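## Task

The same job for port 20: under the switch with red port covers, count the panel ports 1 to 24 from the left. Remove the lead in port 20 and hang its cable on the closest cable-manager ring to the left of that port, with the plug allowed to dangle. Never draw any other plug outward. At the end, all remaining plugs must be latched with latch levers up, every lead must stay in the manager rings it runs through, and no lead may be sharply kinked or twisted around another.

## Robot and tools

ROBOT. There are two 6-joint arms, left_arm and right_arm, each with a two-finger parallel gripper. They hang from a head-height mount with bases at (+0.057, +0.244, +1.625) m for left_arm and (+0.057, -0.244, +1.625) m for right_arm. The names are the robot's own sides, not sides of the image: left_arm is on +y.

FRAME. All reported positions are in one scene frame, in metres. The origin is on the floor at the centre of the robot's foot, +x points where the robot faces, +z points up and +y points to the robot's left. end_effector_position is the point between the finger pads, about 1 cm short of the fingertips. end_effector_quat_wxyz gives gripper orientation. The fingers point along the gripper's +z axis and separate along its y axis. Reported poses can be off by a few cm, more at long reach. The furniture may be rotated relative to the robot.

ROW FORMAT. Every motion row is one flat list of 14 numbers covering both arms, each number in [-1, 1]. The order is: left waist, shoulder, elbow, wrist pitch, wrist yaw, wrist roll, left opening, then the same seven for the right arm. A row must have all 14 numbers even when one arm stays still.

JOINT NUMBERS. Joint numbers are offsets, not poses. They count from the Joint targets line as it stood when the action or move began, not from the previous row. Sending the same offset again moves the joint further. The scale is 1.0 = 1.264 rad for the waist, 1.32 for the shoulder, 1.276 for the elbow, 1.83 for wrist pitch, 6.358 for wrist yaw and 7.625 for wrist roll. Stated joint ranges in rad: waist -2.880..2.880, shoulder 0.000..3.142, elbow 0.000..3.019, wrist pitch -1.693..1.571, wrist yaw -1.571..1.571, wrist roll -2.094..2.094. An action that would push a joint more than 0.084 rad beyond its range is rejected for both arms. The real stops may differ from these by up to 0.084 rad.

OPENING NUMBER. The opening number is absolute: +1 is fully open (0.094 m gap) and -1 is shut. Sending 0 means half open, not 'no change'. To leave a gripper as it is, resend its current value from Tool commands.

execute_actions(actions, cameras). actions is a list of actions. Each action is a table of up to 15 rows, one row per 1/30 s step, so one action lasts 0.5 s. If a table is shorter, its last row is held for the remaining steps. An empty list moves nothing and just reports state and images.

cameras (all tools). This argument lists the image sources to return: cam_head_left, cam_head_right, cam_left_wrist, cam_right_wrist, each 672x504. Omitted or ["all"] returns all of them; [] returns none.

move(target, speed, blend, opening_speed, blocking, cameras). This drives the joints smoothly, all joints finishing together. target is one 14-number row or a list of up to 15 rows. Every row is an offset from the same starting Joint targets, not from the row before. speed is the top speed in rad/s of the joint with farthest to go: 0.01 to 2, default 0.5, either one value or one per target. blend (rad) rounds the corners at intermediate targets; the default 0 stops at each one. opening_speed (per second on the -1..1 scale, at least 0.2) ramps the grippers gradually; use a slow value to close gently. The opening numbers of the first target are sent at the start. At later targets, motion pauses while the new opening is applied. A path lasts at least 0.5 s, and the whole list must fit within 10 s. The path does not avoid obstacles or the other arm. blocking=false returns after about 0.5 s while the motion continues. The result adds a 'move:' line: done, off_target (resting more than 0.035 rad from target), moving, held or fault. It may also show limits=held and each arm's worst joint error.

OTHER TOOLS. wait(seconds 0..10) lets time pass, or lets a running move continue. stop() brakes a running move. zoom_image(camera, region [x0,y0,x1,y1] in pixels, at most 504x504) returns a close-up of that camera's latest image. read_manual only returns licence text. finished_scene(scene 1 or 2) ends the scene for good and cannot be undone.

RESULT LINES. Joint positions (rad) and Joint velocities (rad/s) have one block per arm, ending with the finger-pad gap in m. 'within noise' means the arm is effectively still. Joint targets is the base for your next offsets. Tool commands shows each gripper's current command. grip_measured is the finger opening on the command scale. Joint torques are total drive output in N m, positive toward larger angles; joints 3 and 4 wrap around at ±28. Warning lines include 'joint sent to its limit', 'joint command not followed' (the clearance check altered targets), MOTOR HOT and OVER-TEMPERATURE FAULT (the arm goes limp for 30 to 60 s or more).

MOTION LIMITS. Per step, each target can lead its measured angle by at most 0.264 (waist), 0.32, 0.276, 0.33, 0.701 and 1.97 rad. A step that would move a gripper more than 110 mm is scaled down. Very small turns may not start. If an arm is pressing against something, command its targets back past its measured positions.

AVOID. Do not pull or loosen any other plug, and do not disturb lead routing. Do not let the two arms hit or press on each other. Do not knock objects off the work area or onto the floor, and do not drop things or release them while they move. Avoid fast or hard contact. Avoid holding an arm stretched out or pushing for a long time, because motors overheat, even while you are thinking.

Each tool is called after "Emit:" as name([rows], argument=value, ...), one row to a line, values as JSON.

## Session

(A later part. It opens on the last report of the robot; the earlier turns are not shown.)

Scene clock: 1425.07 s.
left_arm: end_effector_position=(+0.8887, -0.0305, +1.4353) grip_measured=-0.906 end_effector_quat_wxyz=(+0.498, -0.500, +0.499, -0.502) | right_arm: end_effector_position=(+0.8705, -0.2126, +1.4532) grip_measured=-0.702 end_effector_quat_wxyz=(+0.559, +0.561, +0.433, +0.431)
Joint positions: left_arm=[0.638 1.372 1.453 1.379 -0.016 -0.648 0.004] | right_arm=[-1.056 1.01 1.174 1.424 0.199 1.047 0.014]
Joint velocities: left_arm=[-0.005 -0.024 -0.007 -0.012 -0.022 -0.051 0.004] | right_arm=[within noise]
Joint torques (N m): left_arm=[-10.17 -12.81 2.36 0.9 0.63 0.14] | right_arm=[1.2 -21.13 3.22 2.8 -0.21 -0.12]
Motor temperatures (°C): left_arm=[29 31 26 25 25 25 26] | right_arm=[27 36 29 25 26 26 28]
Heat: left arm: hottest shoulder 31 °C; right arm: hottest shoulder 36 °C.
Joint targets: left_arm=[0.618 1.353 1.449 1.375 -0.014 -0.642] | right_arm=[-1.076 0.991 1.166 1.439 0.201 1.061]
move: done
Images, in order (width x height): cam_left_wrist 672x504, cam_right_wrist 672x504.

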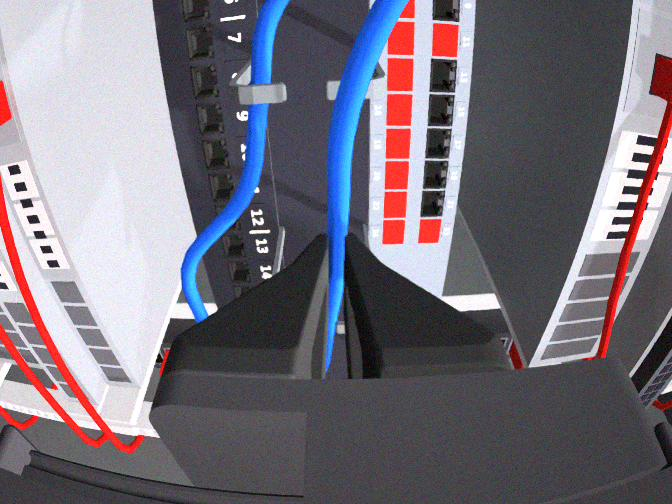

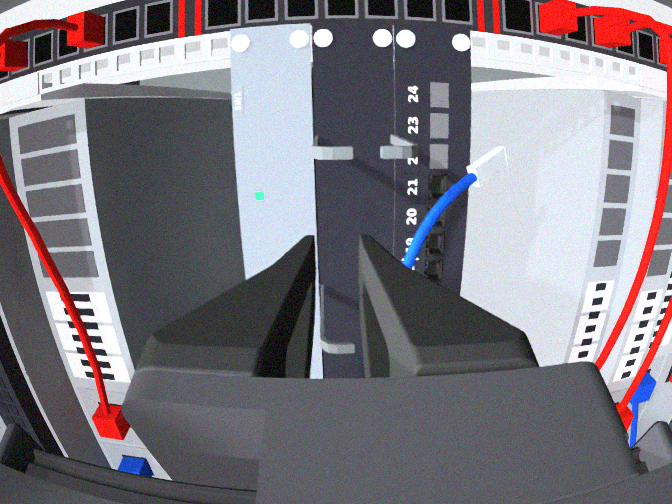

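Emit:
move(target=[0,-0.0204,-0.082,0.0475,0,0,-0.91,0,0,0,0,0,0,-0.7], speed=0.1, cameras=["cam_left_wrist","cam_right_wrist"])

Emit:
zoom_image(camera="cam_left_wrist", region=[200, 0, 460, 380])

Scene clock: 1429.60 s.
left_arm: end_effector_position=(+0.8605, -0.0250, +1.4411) grip_measured=-0.907 end_effector_quat_wxyz=(+0.497, -0.501, +0.499, -0.503) | right_arm: end_effector_position=(+0.8705, -0.2126, +1.4532) grip_measured=-0.702 end_effector_quat_wxyz=(+0.559, +0.561, +0.433, +0.431)
Joint positions: left_arm=[0.634 1.34 1.35 1.447 -0.016 -0.646 0.004] | right_arm=[-1.056 1.01 1.174 1.424 0.199 1.047 0.014]
Joint velocities: left_arm=[0.005 0.005 -0.017 0.012 -0.007 -0.051 0.012] | right_arm=[within noise]
Joint torques (N m): left_arm=[-9.41 -12.04 1.78 1.57 0.62 0.14] | right_arm=[1.32 -21.13 3.19 2.85 -0.22 -0.12]
Motor temperatures (°C): left_arm=[29 31 26 25 26 25 26] | right_arm=[27 36 29 25 26 26 28]
Heat: left arm: hottest shoulder 31 °C; right arm: hottest shoulder 36 °C.
Joint targets: left_arm=[0.618 1.327 1.345 1.462 -0.014 -0.642] | right_arm=[-1.076 0.991 1.166 1.439 0.201 1.060]
move: done
Images, in order (width x height): cam_left_wrist 672x504, cam_right_wrist 672x504.

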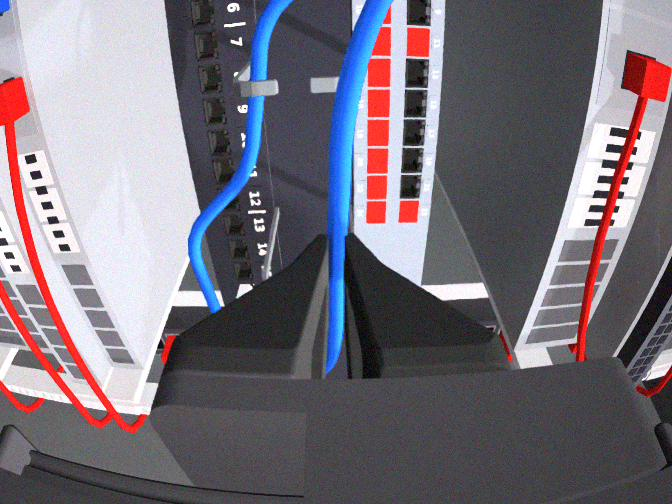

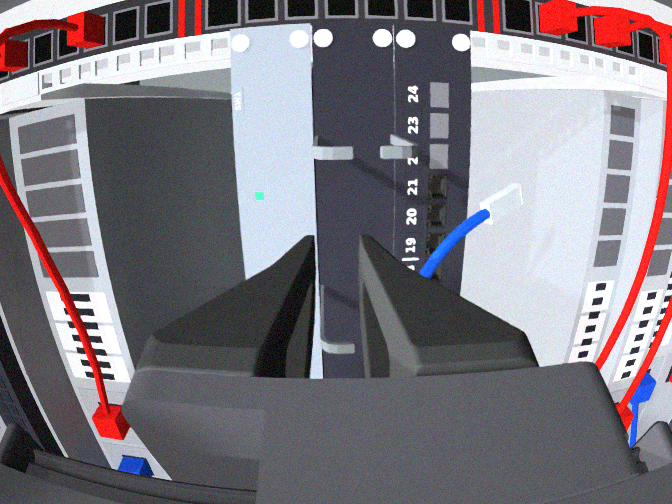

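Scaled by 1.326 from the camera's 672x504 image, which has a finer 960x720 frame.

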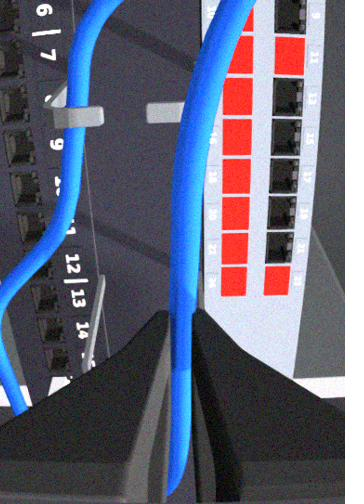

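Emit:
move([
  [0.085,0.047,0.045,0,0,-0.010,-0.91,0,0,0,0,0,0,-0.7],
  [0.085,0.047,0.045,0,0,-0.010,-0.4,0,0,0,0,0,0,-0.7],
  [0.0585,0.01,-0.02,-0.035,0.0208,-0.0069,-0.2,0,0,0,0,0,0,-0.7],
], speed=0.15, opening_speed=0.4, cameras=["cam_left_wrist","cam_right_wrist"])

Emit:
zoom_image(camera="cam_left_wrist", region=[180, 0, 480, 380])

Scene clock: 1439.20 s.
left_arm: end_effector_position=(+0.8455, -0.0392, +1.4185) grip_measured=-0.203 end_effector_quat_wxyz=(+0.475, -0.450, +0.525, -0.544) | right_arm: end_effector_position=(+0.8705, -0.2126, +1.4532) grip_measured=-0.702 end_effector_quat_wxyz=(+0.559, +0.561, +0.433, +0.431)
Joint positions: left_arm=[0.708 1.35 1.324 1.406 0.116 -0.702 0.037] | right_arm=[-1.056 1.01 1.174 1.424 0.199 1.047 0.014]
Joint velocities: within noise
Joint torques (N m): left_arm=[-9.05 -12.28 1.76 0.85 0.6 0.17] | right_arm=[1.26 -20.89 3.17 2.8 -0.22 -0.12]
Motor temperatures (°C): left_arm=[29 31 26 25 26 25 26] | right_arm=[27 36 29 25 26 26 28]
Heat: left arm: hottest shoulder 31 °C; right arm: hottest shoulder 36 °C.
Joint targets: left_arm=[0.692 1.340 1.319 1.398 0.118 -0.695] | right_arm=[-1.076 0.991 1.166 1.439 0.201 1.060]
move: done
Images, in order (width x height): cam_left_wrist 672x504, cam_right_wrist 672x504.

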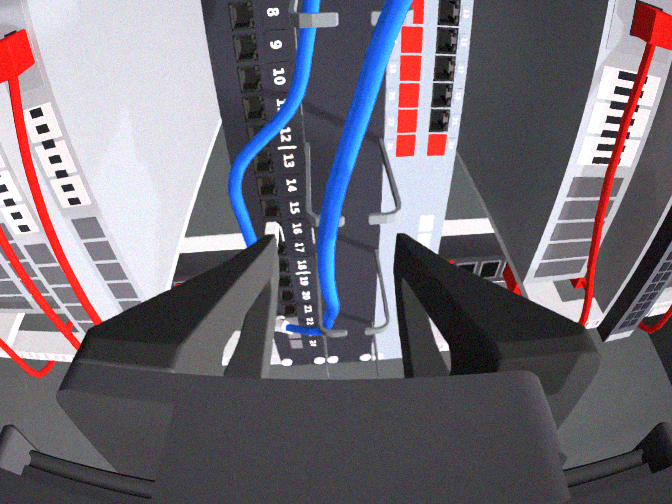

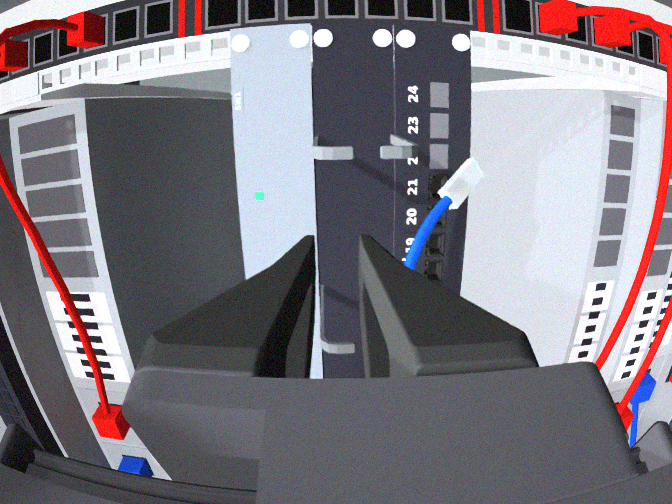

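Scaled by 1.326 from the camera's 672x504 image, which has a finer 960x720 frame.

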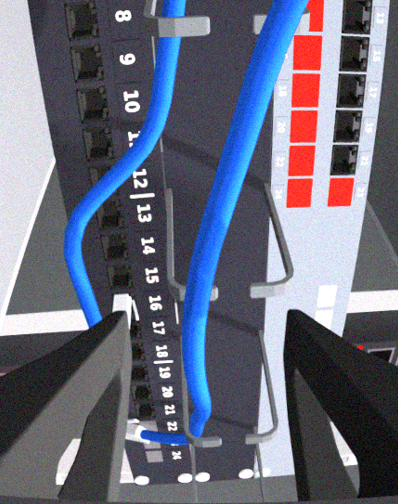

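Emit:
zoom_image(camera="cam_left_wrist", region=[260, 270, 400, 370])

Scaled by 3.600 from the camera's 672x504 image, which has a finer 960x720 frame.

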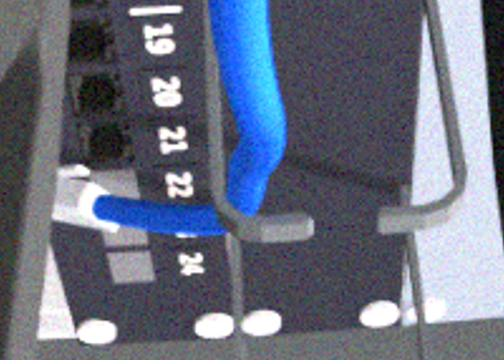

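Emit:
move(target=[0.042,-0.0515,0,0.012,-0.0208,-0.006,-0.1,0,0,0,0,0,0,-0.7], speed=0.15, opening_speed=0.6, cameras=["cam_left_wrist"])

Emit:
zoom_image(camera="cam_left_wrist", region=[180, 0, 480, 380])

Scene clock: 1449.80 s.
left_arm: end_effector_position=(+0.8687, +0.0153, +1.4258) grip_measured=-0.103 end_effector_quat_wxyz=(+0.496, -0.500, +0.505, -0.499) | right_arm: end_effector_position=(+0.8705, -0.2126, +1.4532) grip_measured=-0.702 end_effector_quat_wxyz=(+0.559, +0.561, +0.433, +0.431)
Joint positions: left_arm=[0.729 1.282 1.324 1.406 -0.012 -0.731 0.042] | right_arm=[-1.056 1.01 1.174 1.424 0.199 1.047 0.014]
Joint velocities: within noise
Joint torques (N m): left_arm=[-4.95 -13.27 2.28 1.68 0.44 0.02] | right_arm=[1.2 -21.07 3.15 2.82 -0.22 -0.12]
Motor temperatures (°C): left_arm=[29 31 26 25 26 25 26] | right_arm=[27 36 29 25 26 26 28]
Heat: left arm: hottest shoulder 31 °C; right arm: hottest shoulder 36 °C.
Joint targets: left_arm=[0.745 1.272 1.319 1.420 -0.014 -0.740] | right_arm=[-1.076 0.991 1.166 1.439 0.201 1.060]
move: done
Images, in order (width x height): cam_left_wrist 672x504.

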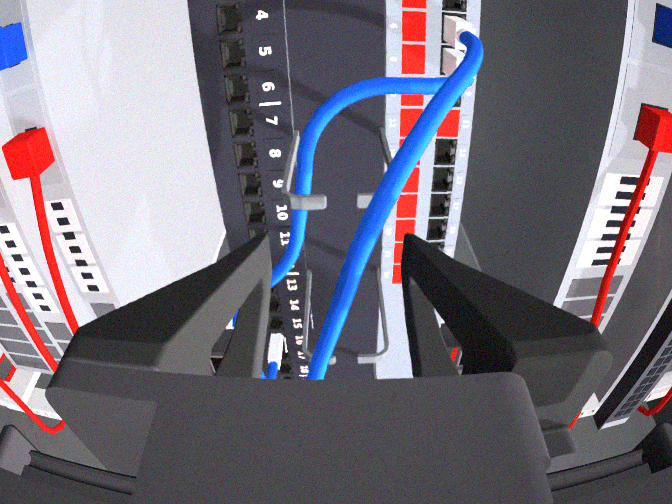

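Scaled by 1.326 from the camera's 672x504 image, which has a finer 960x720 frame.

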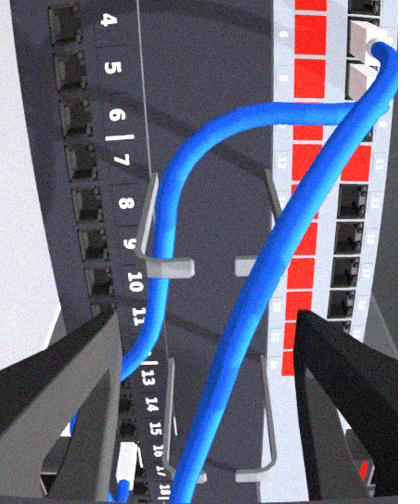

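Emit:
move([
  [0,-0.0095,-0.038,0.0194,0,0,-0.1,0,0,0,0,0,0,-0.7],
  [0,-0.0095,-0.038,0.0194,0,0,-0.91,0,0,0,0,0,0,-0.7],
], speed=0.15, opening_speed=0.6, cameras=["cam_left_wrist"])

Emit:
zoom_image(camera="cam_left_wrist", region=[180, 0, 480, 380])

Scene clock: 1456.27 s.
left_arm: end_effector_position=(+0.8533, +0.0161, +1.4262) grip_measured=-0.906 end_effector_quat_wxyz=(+0.495, -0.501, +0.505, -0.499) | right_arm: end_effector_position=(+0.8705, -0.2126, +1.4532) grip_measured=-0.702 end_effector_quat_wxyz=(+0.559, +0.561, +0.433, +0.431)
Joint positions: left_arm=[0.729 1.272 1.276 1.441 -0.012 -0.733 0.004] | right_arm=[-1.056 1.01 1.174 1.424 0.199 1.047 0.014]
Joint velocities: within noise
Joint torques (N m): left_arm=[-5.01 -12.63 1.96 1.57 0.46 0.04] | right_arm=[1.08 -21.01 3.21 2.81 -0.23 -0.13]
Motor temperatures (°C): left_arm=[29 31 25 25 26 25 26] | right_arm=[27 36 29 25 26 26 28]
Heat: left arm: hottest shoulder 31 °C; right arm: hottest shoulder 36 °C.
Joint targets: left_arm=[0.745 1.259 1.270 1.455 -0.014 -0.740] | right_arm=[-1.076 0.991 1.166 1.439 0.201 1.060]
move: done
Images, in order (width x height): cam_left_wrist 672x504.

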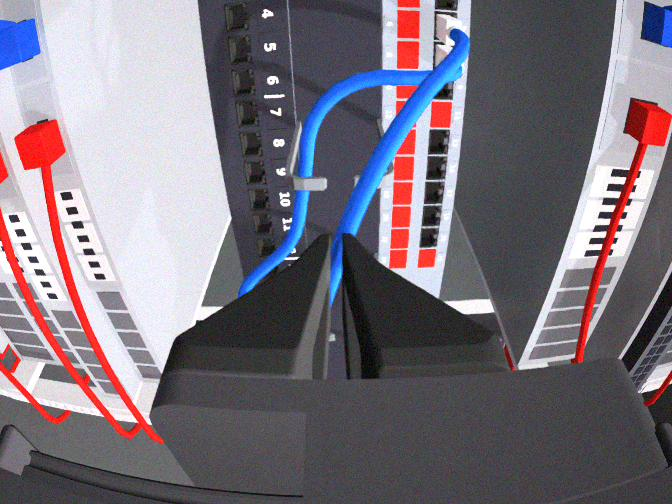

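Scaled by 1.326 from the camera's 672x504 image, which has a finer 960x720 frame.

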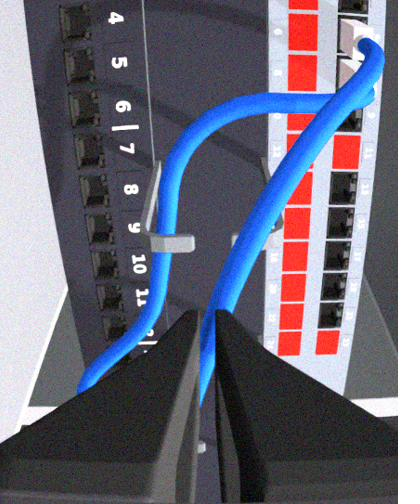

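Emit:
move(target=[-0.0447,0.085,0.1223,-0.0306,0,0.0062,-0.91,0,0,0,0,0,0,-0.7], speed=0.1, cameras=["cam_left_wrist","cam_right_wrist"])

Emit:
zoom_image(camera="cam_left_wrist", region=[180, 0, 480, 380])

Scene clock: 1463.10 s.
left_arm: end_effector_position=(+0.8764, -0.0113, +1.4162) grip_measured=-0.907 end_effector_quat_wxyz=(+0.500, -0.499, +0.503, -0.498) | right_arm: end_effector_position=(+0.8705, -0.2126, +1.4532) grip_measured=-0.702 end_effector_quat_wxyz=(+0.559, +0.561, +0.433, +0.431)
Joint positions: left_arm=[0.704 1.357 1.406 1.408 -0.013 -0.702 0.004] | right_arm=[-1.056 1.01 1.174 1.424 0.199 1.047 0.014]
Joint velocities: within noise
Joint torques (N m): left_arm=[-8.76 -11.16 4.03 0.7 0.46 0.17] | right_arm=[1.03 -21.13 3.17 2.82 -0.23 -0.12]
Motor temperatures (°C): left_arm=[29 31 25 25 26 25 26] | right_arm=[27 36 29 25 26 26 28]
Heat: left arm: hottest shoulder 31 °C; right arm: hottest shoulder 36 °C.
Joint targets: left_arm=[0.688 1.371 1.426 1.399 -0.014 -0.693] | right_arm=[-1.076 0.991 1.166 1.439 0.201 1.060]
move: done
Images, in order (width x height): cam_left_wrist 672x504, cam_right_wrist 672x504.

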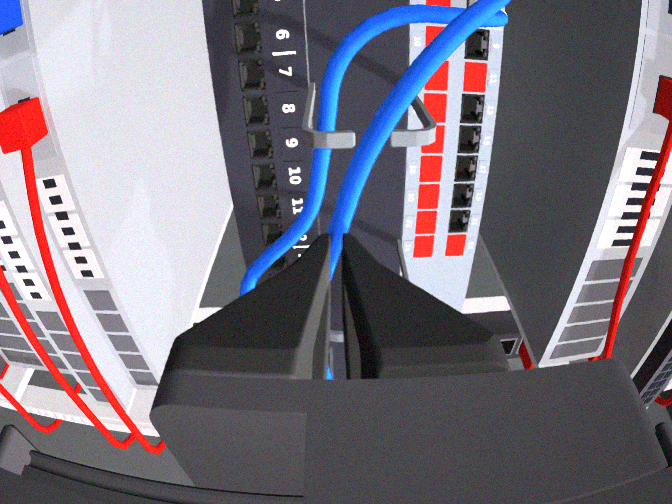

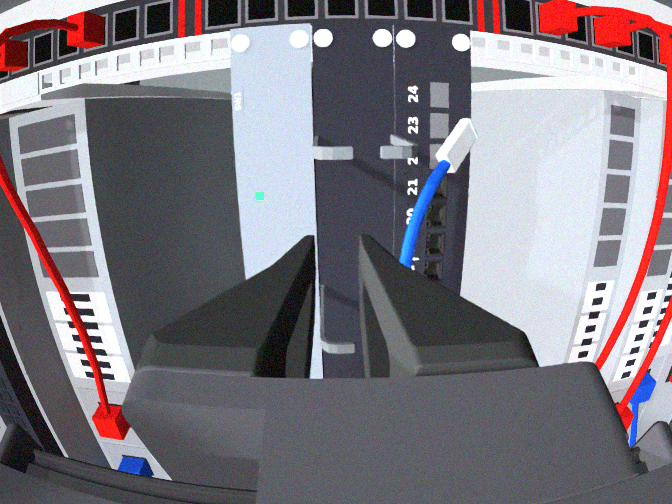

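Scaled by 1.326 from the camera's 672x504 image, which has a finer 960x720 frame.

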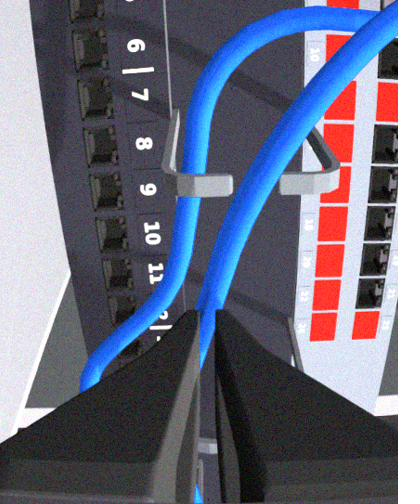

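Emit:
move(target=[0,0.033,0.141,-0.061,0,0,-0.91,0,0,0,0,0,0,-0.7], speed=0.1, cameras=["cam_left_wrist","cam_right_wrist"])

Emit:
zoom_image(camera="cam_left_wrist", region=[180, 0, 480, 380])

Scene clock: 1470.07 s.
left_arm: end_effector_position=(+0.9255, -0.0143, +1.4152) grip_measured=-0.907 end_effector_quat_wxyz=(+0.505, -0.499, +0.497, -0.498) | right_arm: end_effector_position=(+0.8705, -0.2126, +1.4532) grip_measured=-0.702 end_effector_quat_wxyz=(+0.559, +0.561, +0.433, +0.431)
Joint positions: left_arm=[0.702 1.402 1.577 1.296 -0.013 -0.701 0.004] | right_arm=[-1.056 1.01 1.174 1.424 0.199 1.047 0.014]
Joint velocities: within noise
Joint torques (N m): left_arm=[-9.17 -11.75 5.6 0.84 0.46 0.15] | right_arm=[1.32 -21.07 3.21 2.85 -0.22 -0.11]
Motor temperatures (°C): left_arm=[29 31 25 25 26 25 26] | right_arm=[27 36 29 25 26 26 28]
Heat: left arm: hottest shoulder 31 °C; right arm: hottest shoulder 36 °C.
Joint targets: left_arm=[0.689 1.415 1.607 1.288 -0.014 -0.693] | right_arm=[-1.076 0.991 1.166 1.439 0.201 1.060]
move: done
Images, in order (width x height): cam_left_wrist 672x504, cam_right_wrist 672x504.

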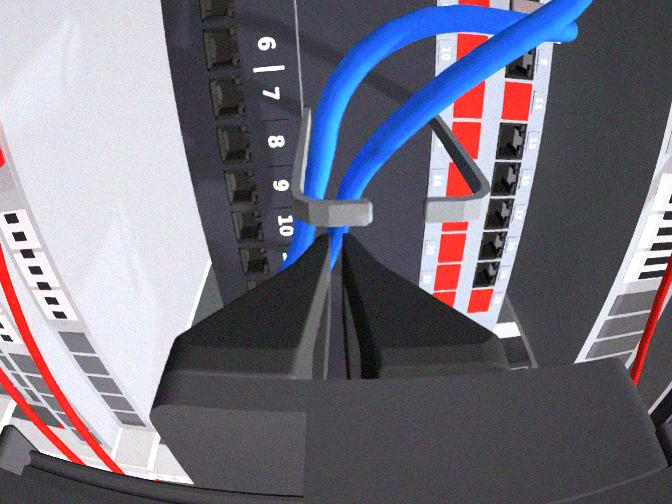

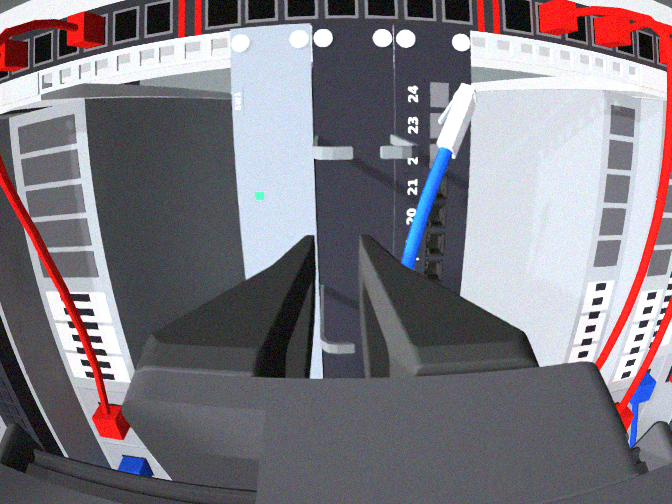

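Scaled by 1.326 from the camera's 672x504 image, which has a finer 960x720 frame.

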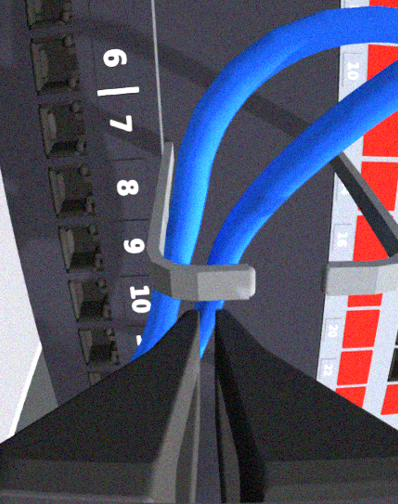

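Emit:
move([
  [0.048,0.012,0.011,0,0,-0.0064,-0.91,0,0,0,0,0,0,-0.7],
  [0.048,0.012,0.011,0,0,-0.0064,-0.7,0,0,0,0,0,0,-0.7],
], speed=0.1, opening_speed=0.2, cameras=["cam_left_wrist","cam_right_wrist"])

Emit:
move(target=[0,0,0,0,0,0,-0.5,0,0,0,0,0,0,-0.7], speed=0.1, opening_speed=0.2, cameras=["cam_left_wrist"])

Scene clock: 1476.23 s.
left_arm: end_effector_position=(+0.9292, -0.0123, +1.4103) grip_measured=-0.704 end_effector_quat_wxyz=(+0.504, -0.500, +0.490, -0.505) | right_arm: end_effector_position=(+0.8705, -0.2126, +1.4532) grip_measured=-0.702 end_effector_quat_wxyz=(+0.559, +0.561, +0.433, +0.431)
Joint positions: left_arm=[0.718 1.415 1.599 1.296 -0.002 -0.733 0.014] | right_arm=[-1.056 1.01 1.174 1.424 0.199 1.047 0.014]
Joint velocities: within noise
Joint torques (N m): left_arm=[-5.13 -11.63 5.11 0.73 0.07 -0.02] | right_arm=[1.08 -21.13 3.17 2.82 -0.23 -0.11]
Motor temperatures (°C): left_arm=[29 31 26 25 25 25 26] | right_arm=[27 36 29 25 26 26 28]
Heat: left arm: hottest shoulder 31 °C; right arm: hottest shoulder 36 °C.
Joint targets: left_arm=[0.749 1.431 1.620 1.288 -0.014 -0.742] | right_arm=[-1.076 0.991 1.166 1.439 0.201 1.060]
move: done
Images, in order (width x height): cam_left_wrist 672x504, cam_right_wrist 672x504.

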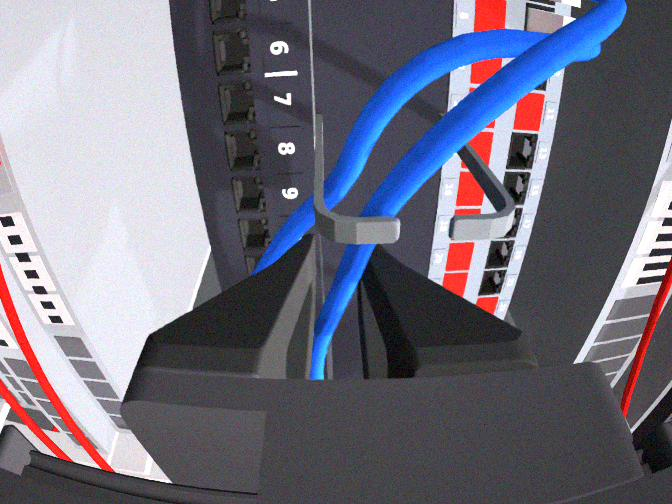

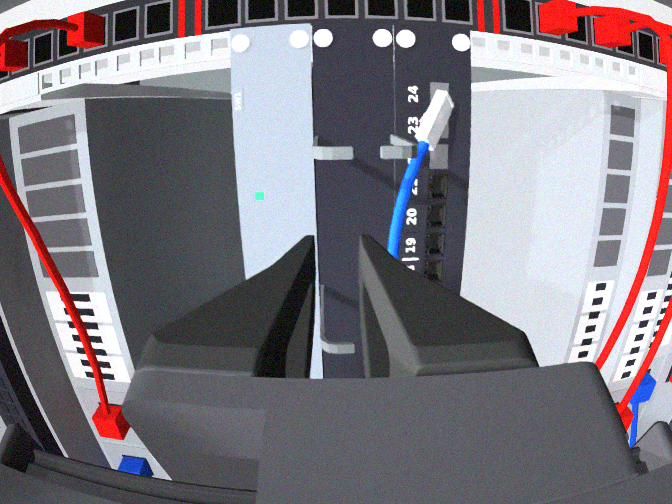

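Scene clock: 1477.50 s.
left_arm: end_effector_position=(+0.9300, -0.0121, +1.4114) grip_measured=-0.504 end_effector_quat_wxyz=(+0.505, -0.499, +0.489, -0.506) | right_arm: end_effector_position=(+0.8705, -0.2126, +1.4532) grip_measured=-0.702 end_effector_quat_wxyz=(+0.559, +0.561, +0.433, +0.431)
Joint positions: left_arm=[0.718 1.415 1.601 1.296 0.002 -0.733 0.023] | right_arm=[-1.056 1.01 1.174 1.424 0.199 1.047 0.014]
Joint velocities: within noise
Joint torques (N m): left_arm=[-5.71 -12.04 4.97 0.84 -0.07 0.01] | right_arm=[1.26 -21.07 3.23 2.84 -0.22 -0.12]
Motor temperatures (°C): left_arm=[29 31 26 25 25 25 26] | right_arm=[27 36 29 25 26 26 28]
Heat: left arm: hottest shoulder 31 °C; right arm: hottest shoulder 36 °C.
Joint targets: left_arm=[0.749 1.431 1.620 1.288 -0.014 -0.742] | right_arm=[-1.076 0.991 1.166 1.439 0.201 1.060]
move: done
Images, in order (width x height): cam_left_wrist 672x504.

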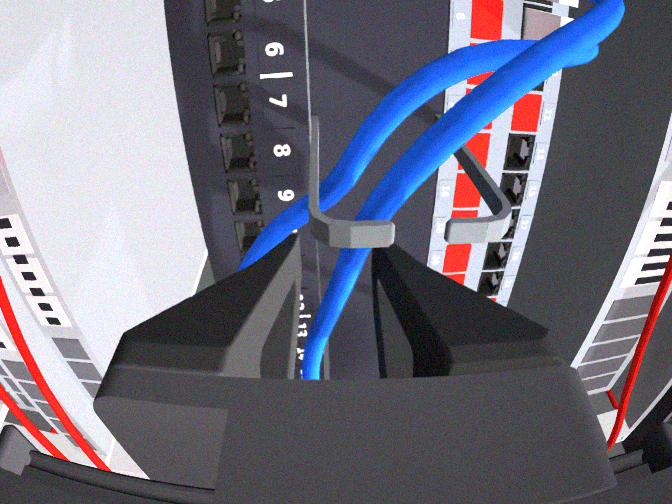

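Emit:
move([
  [0,0,0,0,0,0,-0.3,0,0,0,0,0,0,-0.7],
  [0,-0.0667,-0.1865,0.094,0,0,-0.3,0,0,0,0,0,0,-0.7],
], speed=0.12, opening_speed=0.3, cameras=["cam_left_wrist","cam_right_wrist"])

Emit:
zoom_image(camera="cam_left_wrist", region=[180, 0, 480, 380])

Scene clock: 1485.17 s.
left_arm: end_effector_position=(+0.8700, +0.0007, +1.4091) grip_measured=-0.303 end_effector_quat_wxyz=(+0.507, -0.501, +0.495, -0.497) | right_arm: end_effector_position=(+0.8705, -0.2126, +1.4532) grip_measured=-0.702 end_effector_quat_wxyz=(+0.559, +0.561, +0.433, +0.431)
Joint positions: left_arm=[0.735 1.356 1.388 1.445 -0.013 -0.735 0.033] | right_arm=[-1.056 1.01 1.174 1.424 0.199 1.047 0.014]
Joint velocities: within noise
Joint torques (N m): left_arm=[-5.89 -13.1 2.19 1.7 0.44 0.01] | right_arm=[1.03 -21.01 3.18 2.82 -0.21 -0.11]
Motor temperatures (°C): left_arm=[29 31 26 25 25 25 26] | right_arm=[27 36 29 25 26 26 28]
Heat: left arm: hottest shoulder 31 °C; right arm: hottest shoulder 36 °C.
Joint targets: left_arm=[0.749 1.343 1.382 1.460 -0.014 -0.742] | right_arm=[-1.076 0.991 1.166 1.439 0.201 1.060]
move: done
Images, in order (width x height): cam_left_wrist 672x504, cam_right_wrist 672x504.

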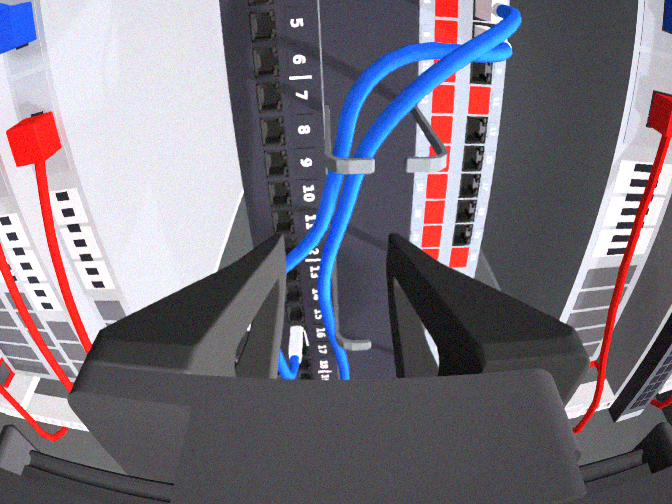

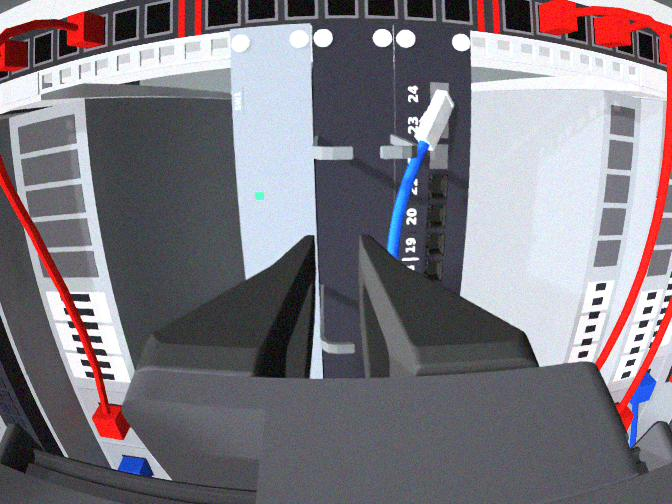

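Scaled by 1.326 from the camera's 672x504 image, which has a finer 960x720 frame.

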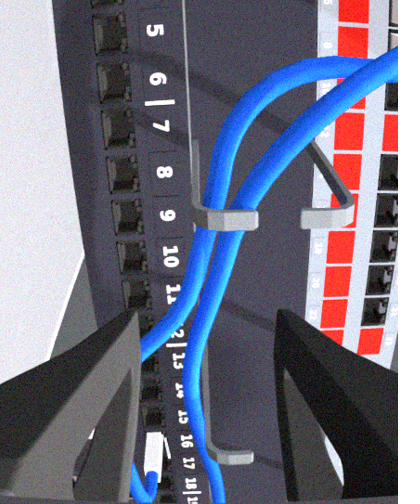

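Emit:
move([
  [0,0,-0.05,0.03,0,0,-0.3,0,0,-0.05,0.03,0,0,-0.7],
  [-0.045,-0.0098,-0.0627,-0.0383,0.0208,0.0062,-0.1,-0.03,-0.05,-0.2,0.06,0,0.0,-0.7],
], speed=0.2, blend=[0.03,0], cameras=["cam_left_wrist","cam_right_wrist","cam_head_left","cam_head_right"])

Emit:
zoom_image(camera="cam_left_wrist", region=[200, 0, 460, 380])

Emit:
zoom_image(camera="cam_right_wrist", region=[240, 80, 480, 400])

Emit:
zoom_image(camera="cam_head_left", region=[320, 165, 440, 235])

Emit:
zoom_image(camera="cam_head_right", region=[290, 165, 410, 235])

Scene clock: 1492.80 s.
left_arm: end_effector_position=(+0.8413, -0.0406, +1.4177) grip_measured=-0.103 end_effector_quat_wxyz=(+0.468, -0.450, +0.530, -0.545) | right_arm: end_effector_position=(+0.7880, -0.2149, +1.4422) grip_measured=-0.702 end_effector_quat_wxyz=(+0.545, +0.559, +0.470, +0.412)
Joint positions: left_arm=[0.707 1.343 1.308 1.397 0.116 -0.702 0.042] | right_arm=[-1.094 0.944 0.919 1.533 0.199 1.047 0.014]
Joint velocities: within noise
Joint torques (N m): left_arm=[-9.17 -12.86 1.62 0.76 0.59 0.18] | right_arm=[0.5 -18.67 1.52 2.97 -0.18 -0.12]
Motor temperatures (°C): left_arm=[29 31 26 25 25 25 26] | right_arm=[27 36 29 25 25 26 28]
Heat: left arm: hottest shoulder 31 °C; right arm: hottest shoulder 36 °C.
Joint targets: left_arm=[0.692 1.330 1.303 1.390 0.118 -0.694] | right_arm=[-1.114 0.925 0.911 1.549 0.201 1.060]
move: done

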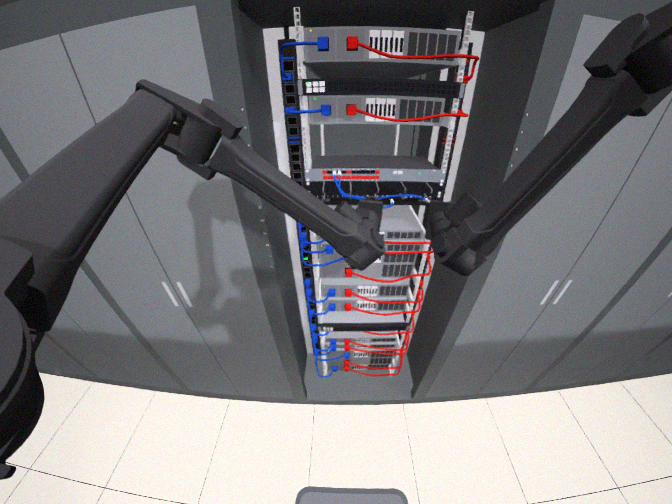

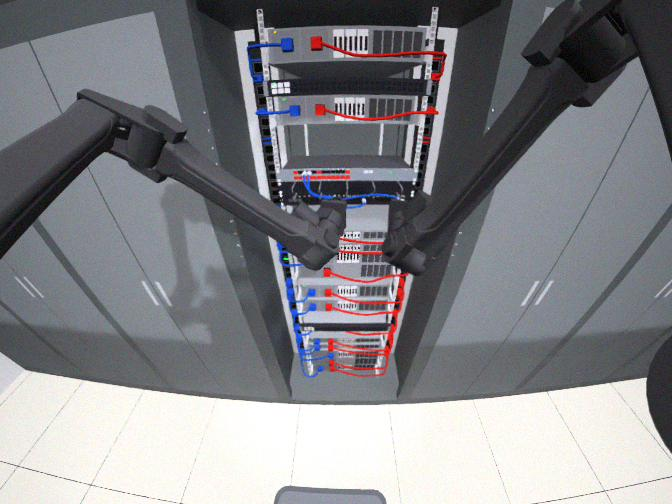

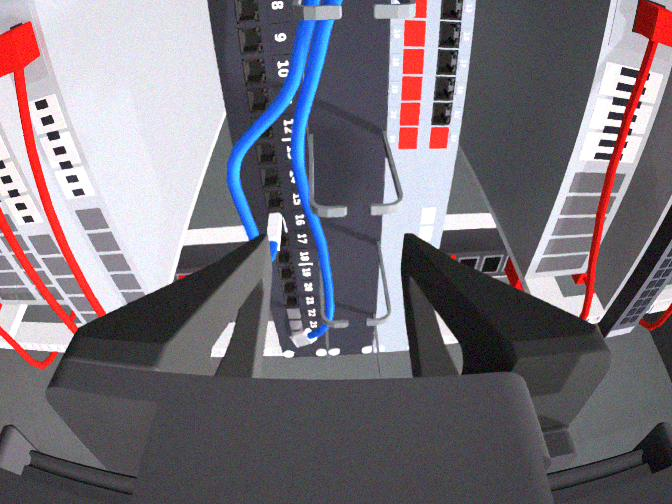

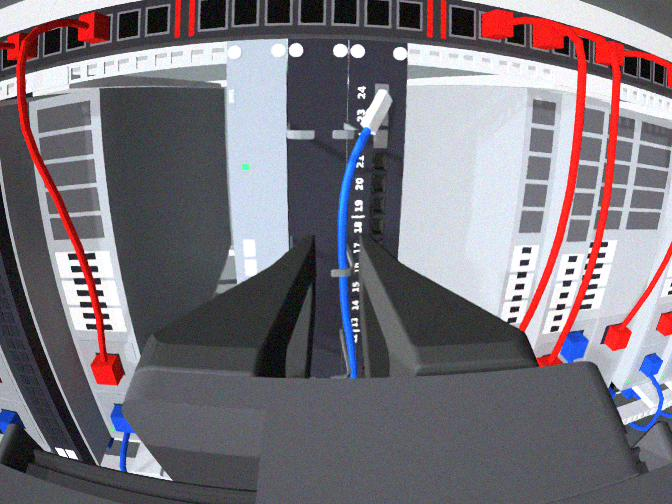

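Scaled by 1.326 from the camera's 672x504 image, which has a finer 960x720 frame.

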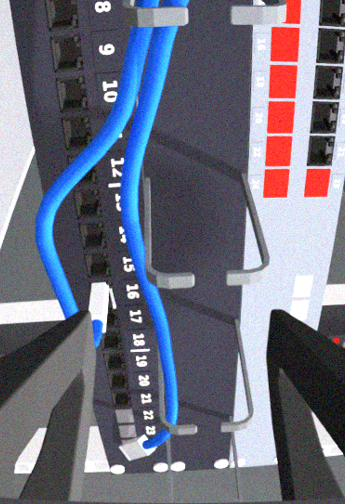

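Scaled by 1.575 from the camera's 672x504 image, which has a finer 960x720 frame.

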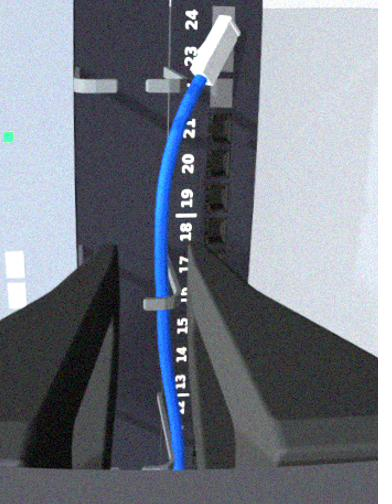

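Scaled by 4.200 from the camera's 672x504 image, which has a finer 960x720 frame.

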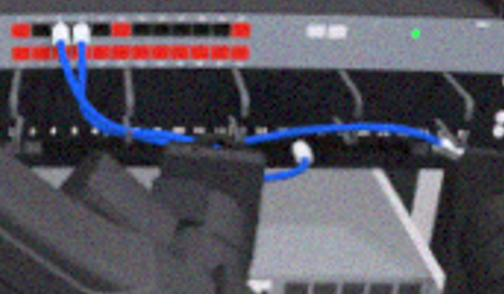

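Scaled by 4.200 from the camera's 672x504 image, which has a finer 960x720 frame.

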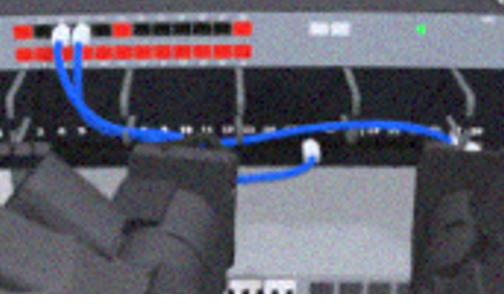

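Emit:
zoom_image(camera="cam_right_wrist", region=[300, 230, 400, 380])

Emit:
zoom_image(camera="cam_left_wrist", region=[220, 180, 380, 370])

Scaled by 3.360 from the camera's 672x504 image, which has a finer 960x720 frame.

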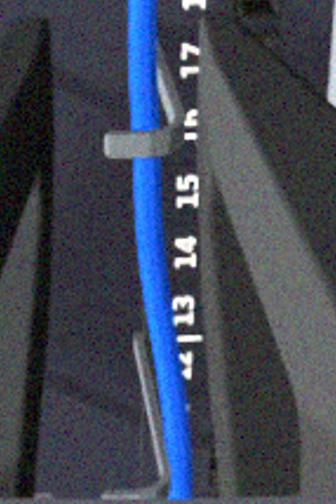

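Scaled by 2.653 from the camera's 672x504 image, which has a finer 960x720 frame.

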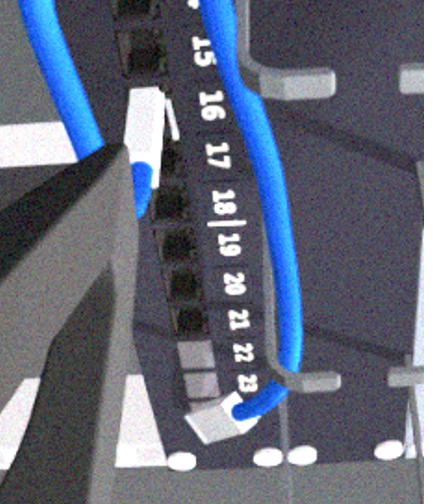

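Emit:
move(target=[0.03,-0.05,-0.25,0.08,0,0,-0.1,0,-0.1,-0.25,0.0,0,0,-0.7], speed=0.4, cameras=["cam_left_wrist","cam_right_wrist","cam_head_left","cam_head_right"])

Emit:
zoom_image(camera="cam_head_left", region=[320, 165, 440, 235])

Emit:
zoom_image(camera="cam_head_right", region=[290, 165, 410, 235])

Emit:
zoom_image(camera="cam_left_wrist", region=[240, 0, 480, 200])

Scene clock: 1501.37 s.
left_arm: end_effector_position=(+0.7357, -0.0382, +1.4143) grip_measured=-0.103 end_effector_quat_wxyz=(+0.421, -0.445, +0.572, -0.545) | right_arm: end_effector_position=(+0.6850, -0.2114, +1.4418) grip_measured=-0.702 end_effector_quat_wxyz=(+0.486, +0.571, +0.536, +0.388)
Joint positions: left_arm=[0.714 1.275 0.989 1.522 0.116 -0.702 0.042] | right_arm=[-1.096 0.81 0.599 1.534 0.199 1.047 0.014]
Joint velocities: within noise
Joint torques (N m): left_arm=[-5.6 -10.29 0.21 1.85 0.58 0.18] | right_arm=[-0.38 -15.38 -0.14 2.93 -0.14 -0.13]
Motor temperatures (°C): left_arm=[29 31 26 25 26 25 25] | right_arm=[27 37 28 25 25 26 28]
Heat: left arm: hottest shoulder 31 °C; right arm: hottest shoulder 37 °C.
Joint targets: left_arm=[0.730 1.264 0.984 1.536 0.118 -0.695] | right_arm=[-1.114 0.793 0.592 1.550 0.201 1.060]
move: done

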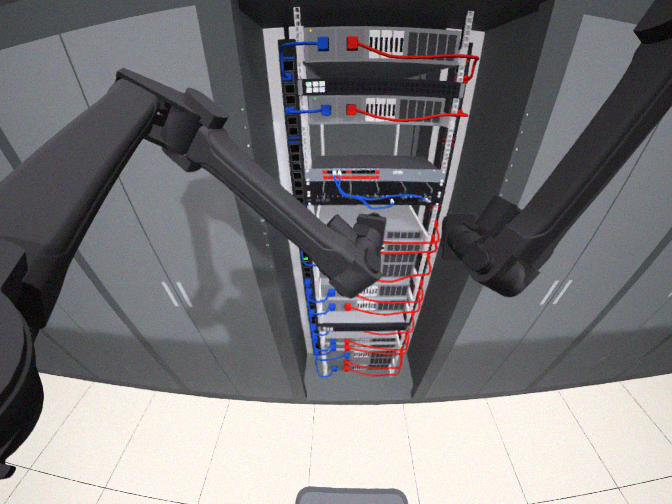

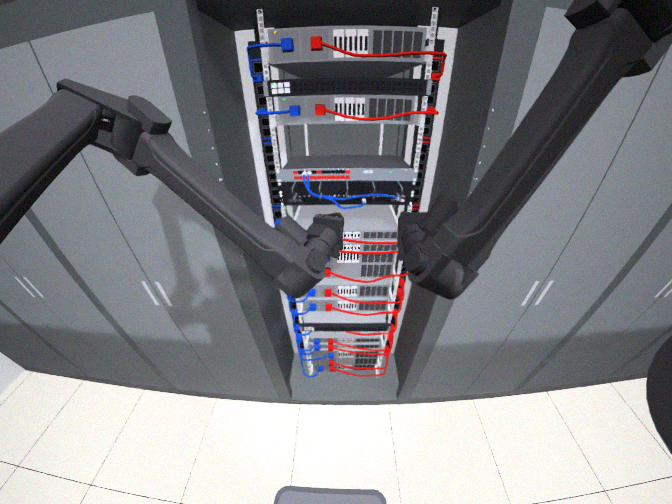

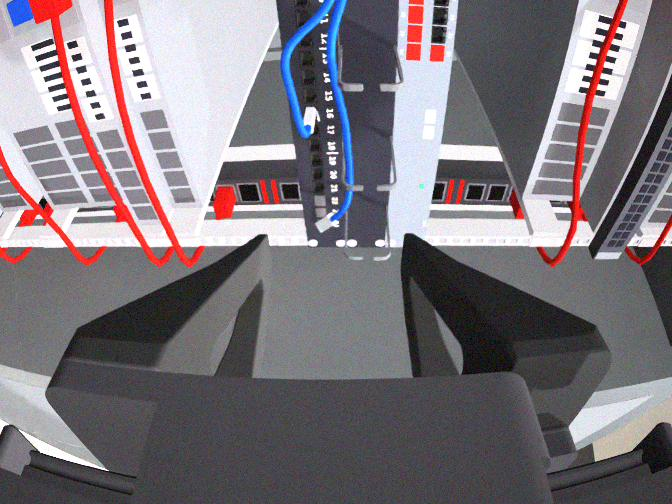

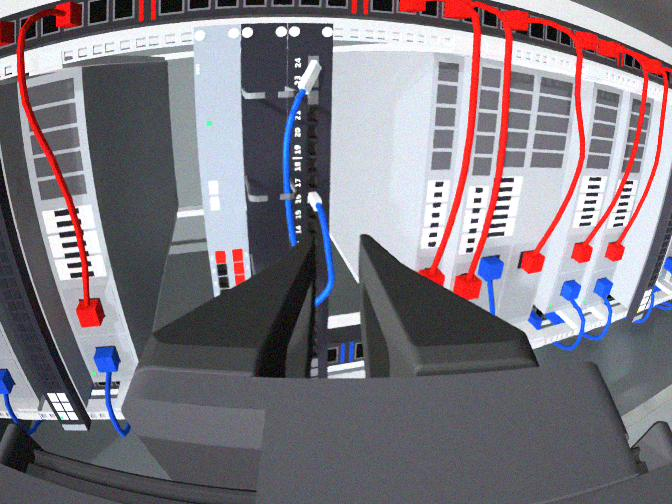

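Scaled by 4.200 from the camera's 672x504 image, which has a finer 960x720 frame.

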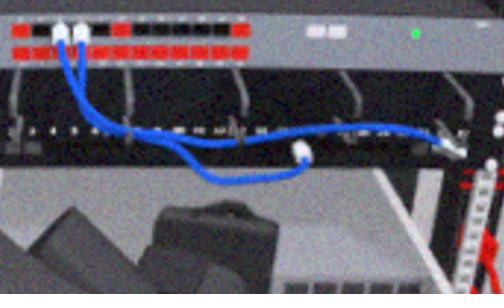

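Scaled by 4.200 from the camera's 672x504 image, which has a finer 960x720 frame.

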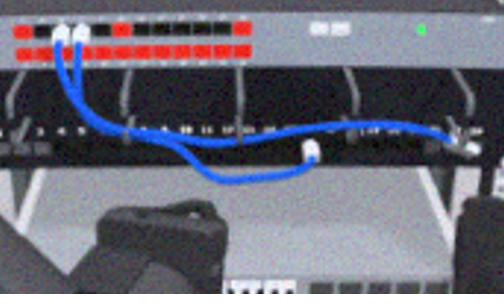

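Scaled by 2.100 from the camera's 672x504 image, which has a finer 960x720 frame.

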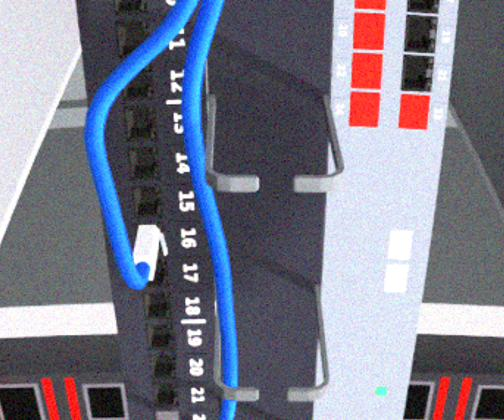

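Emit:
finished_scene(scene=2)

The scene is finished: the task was done.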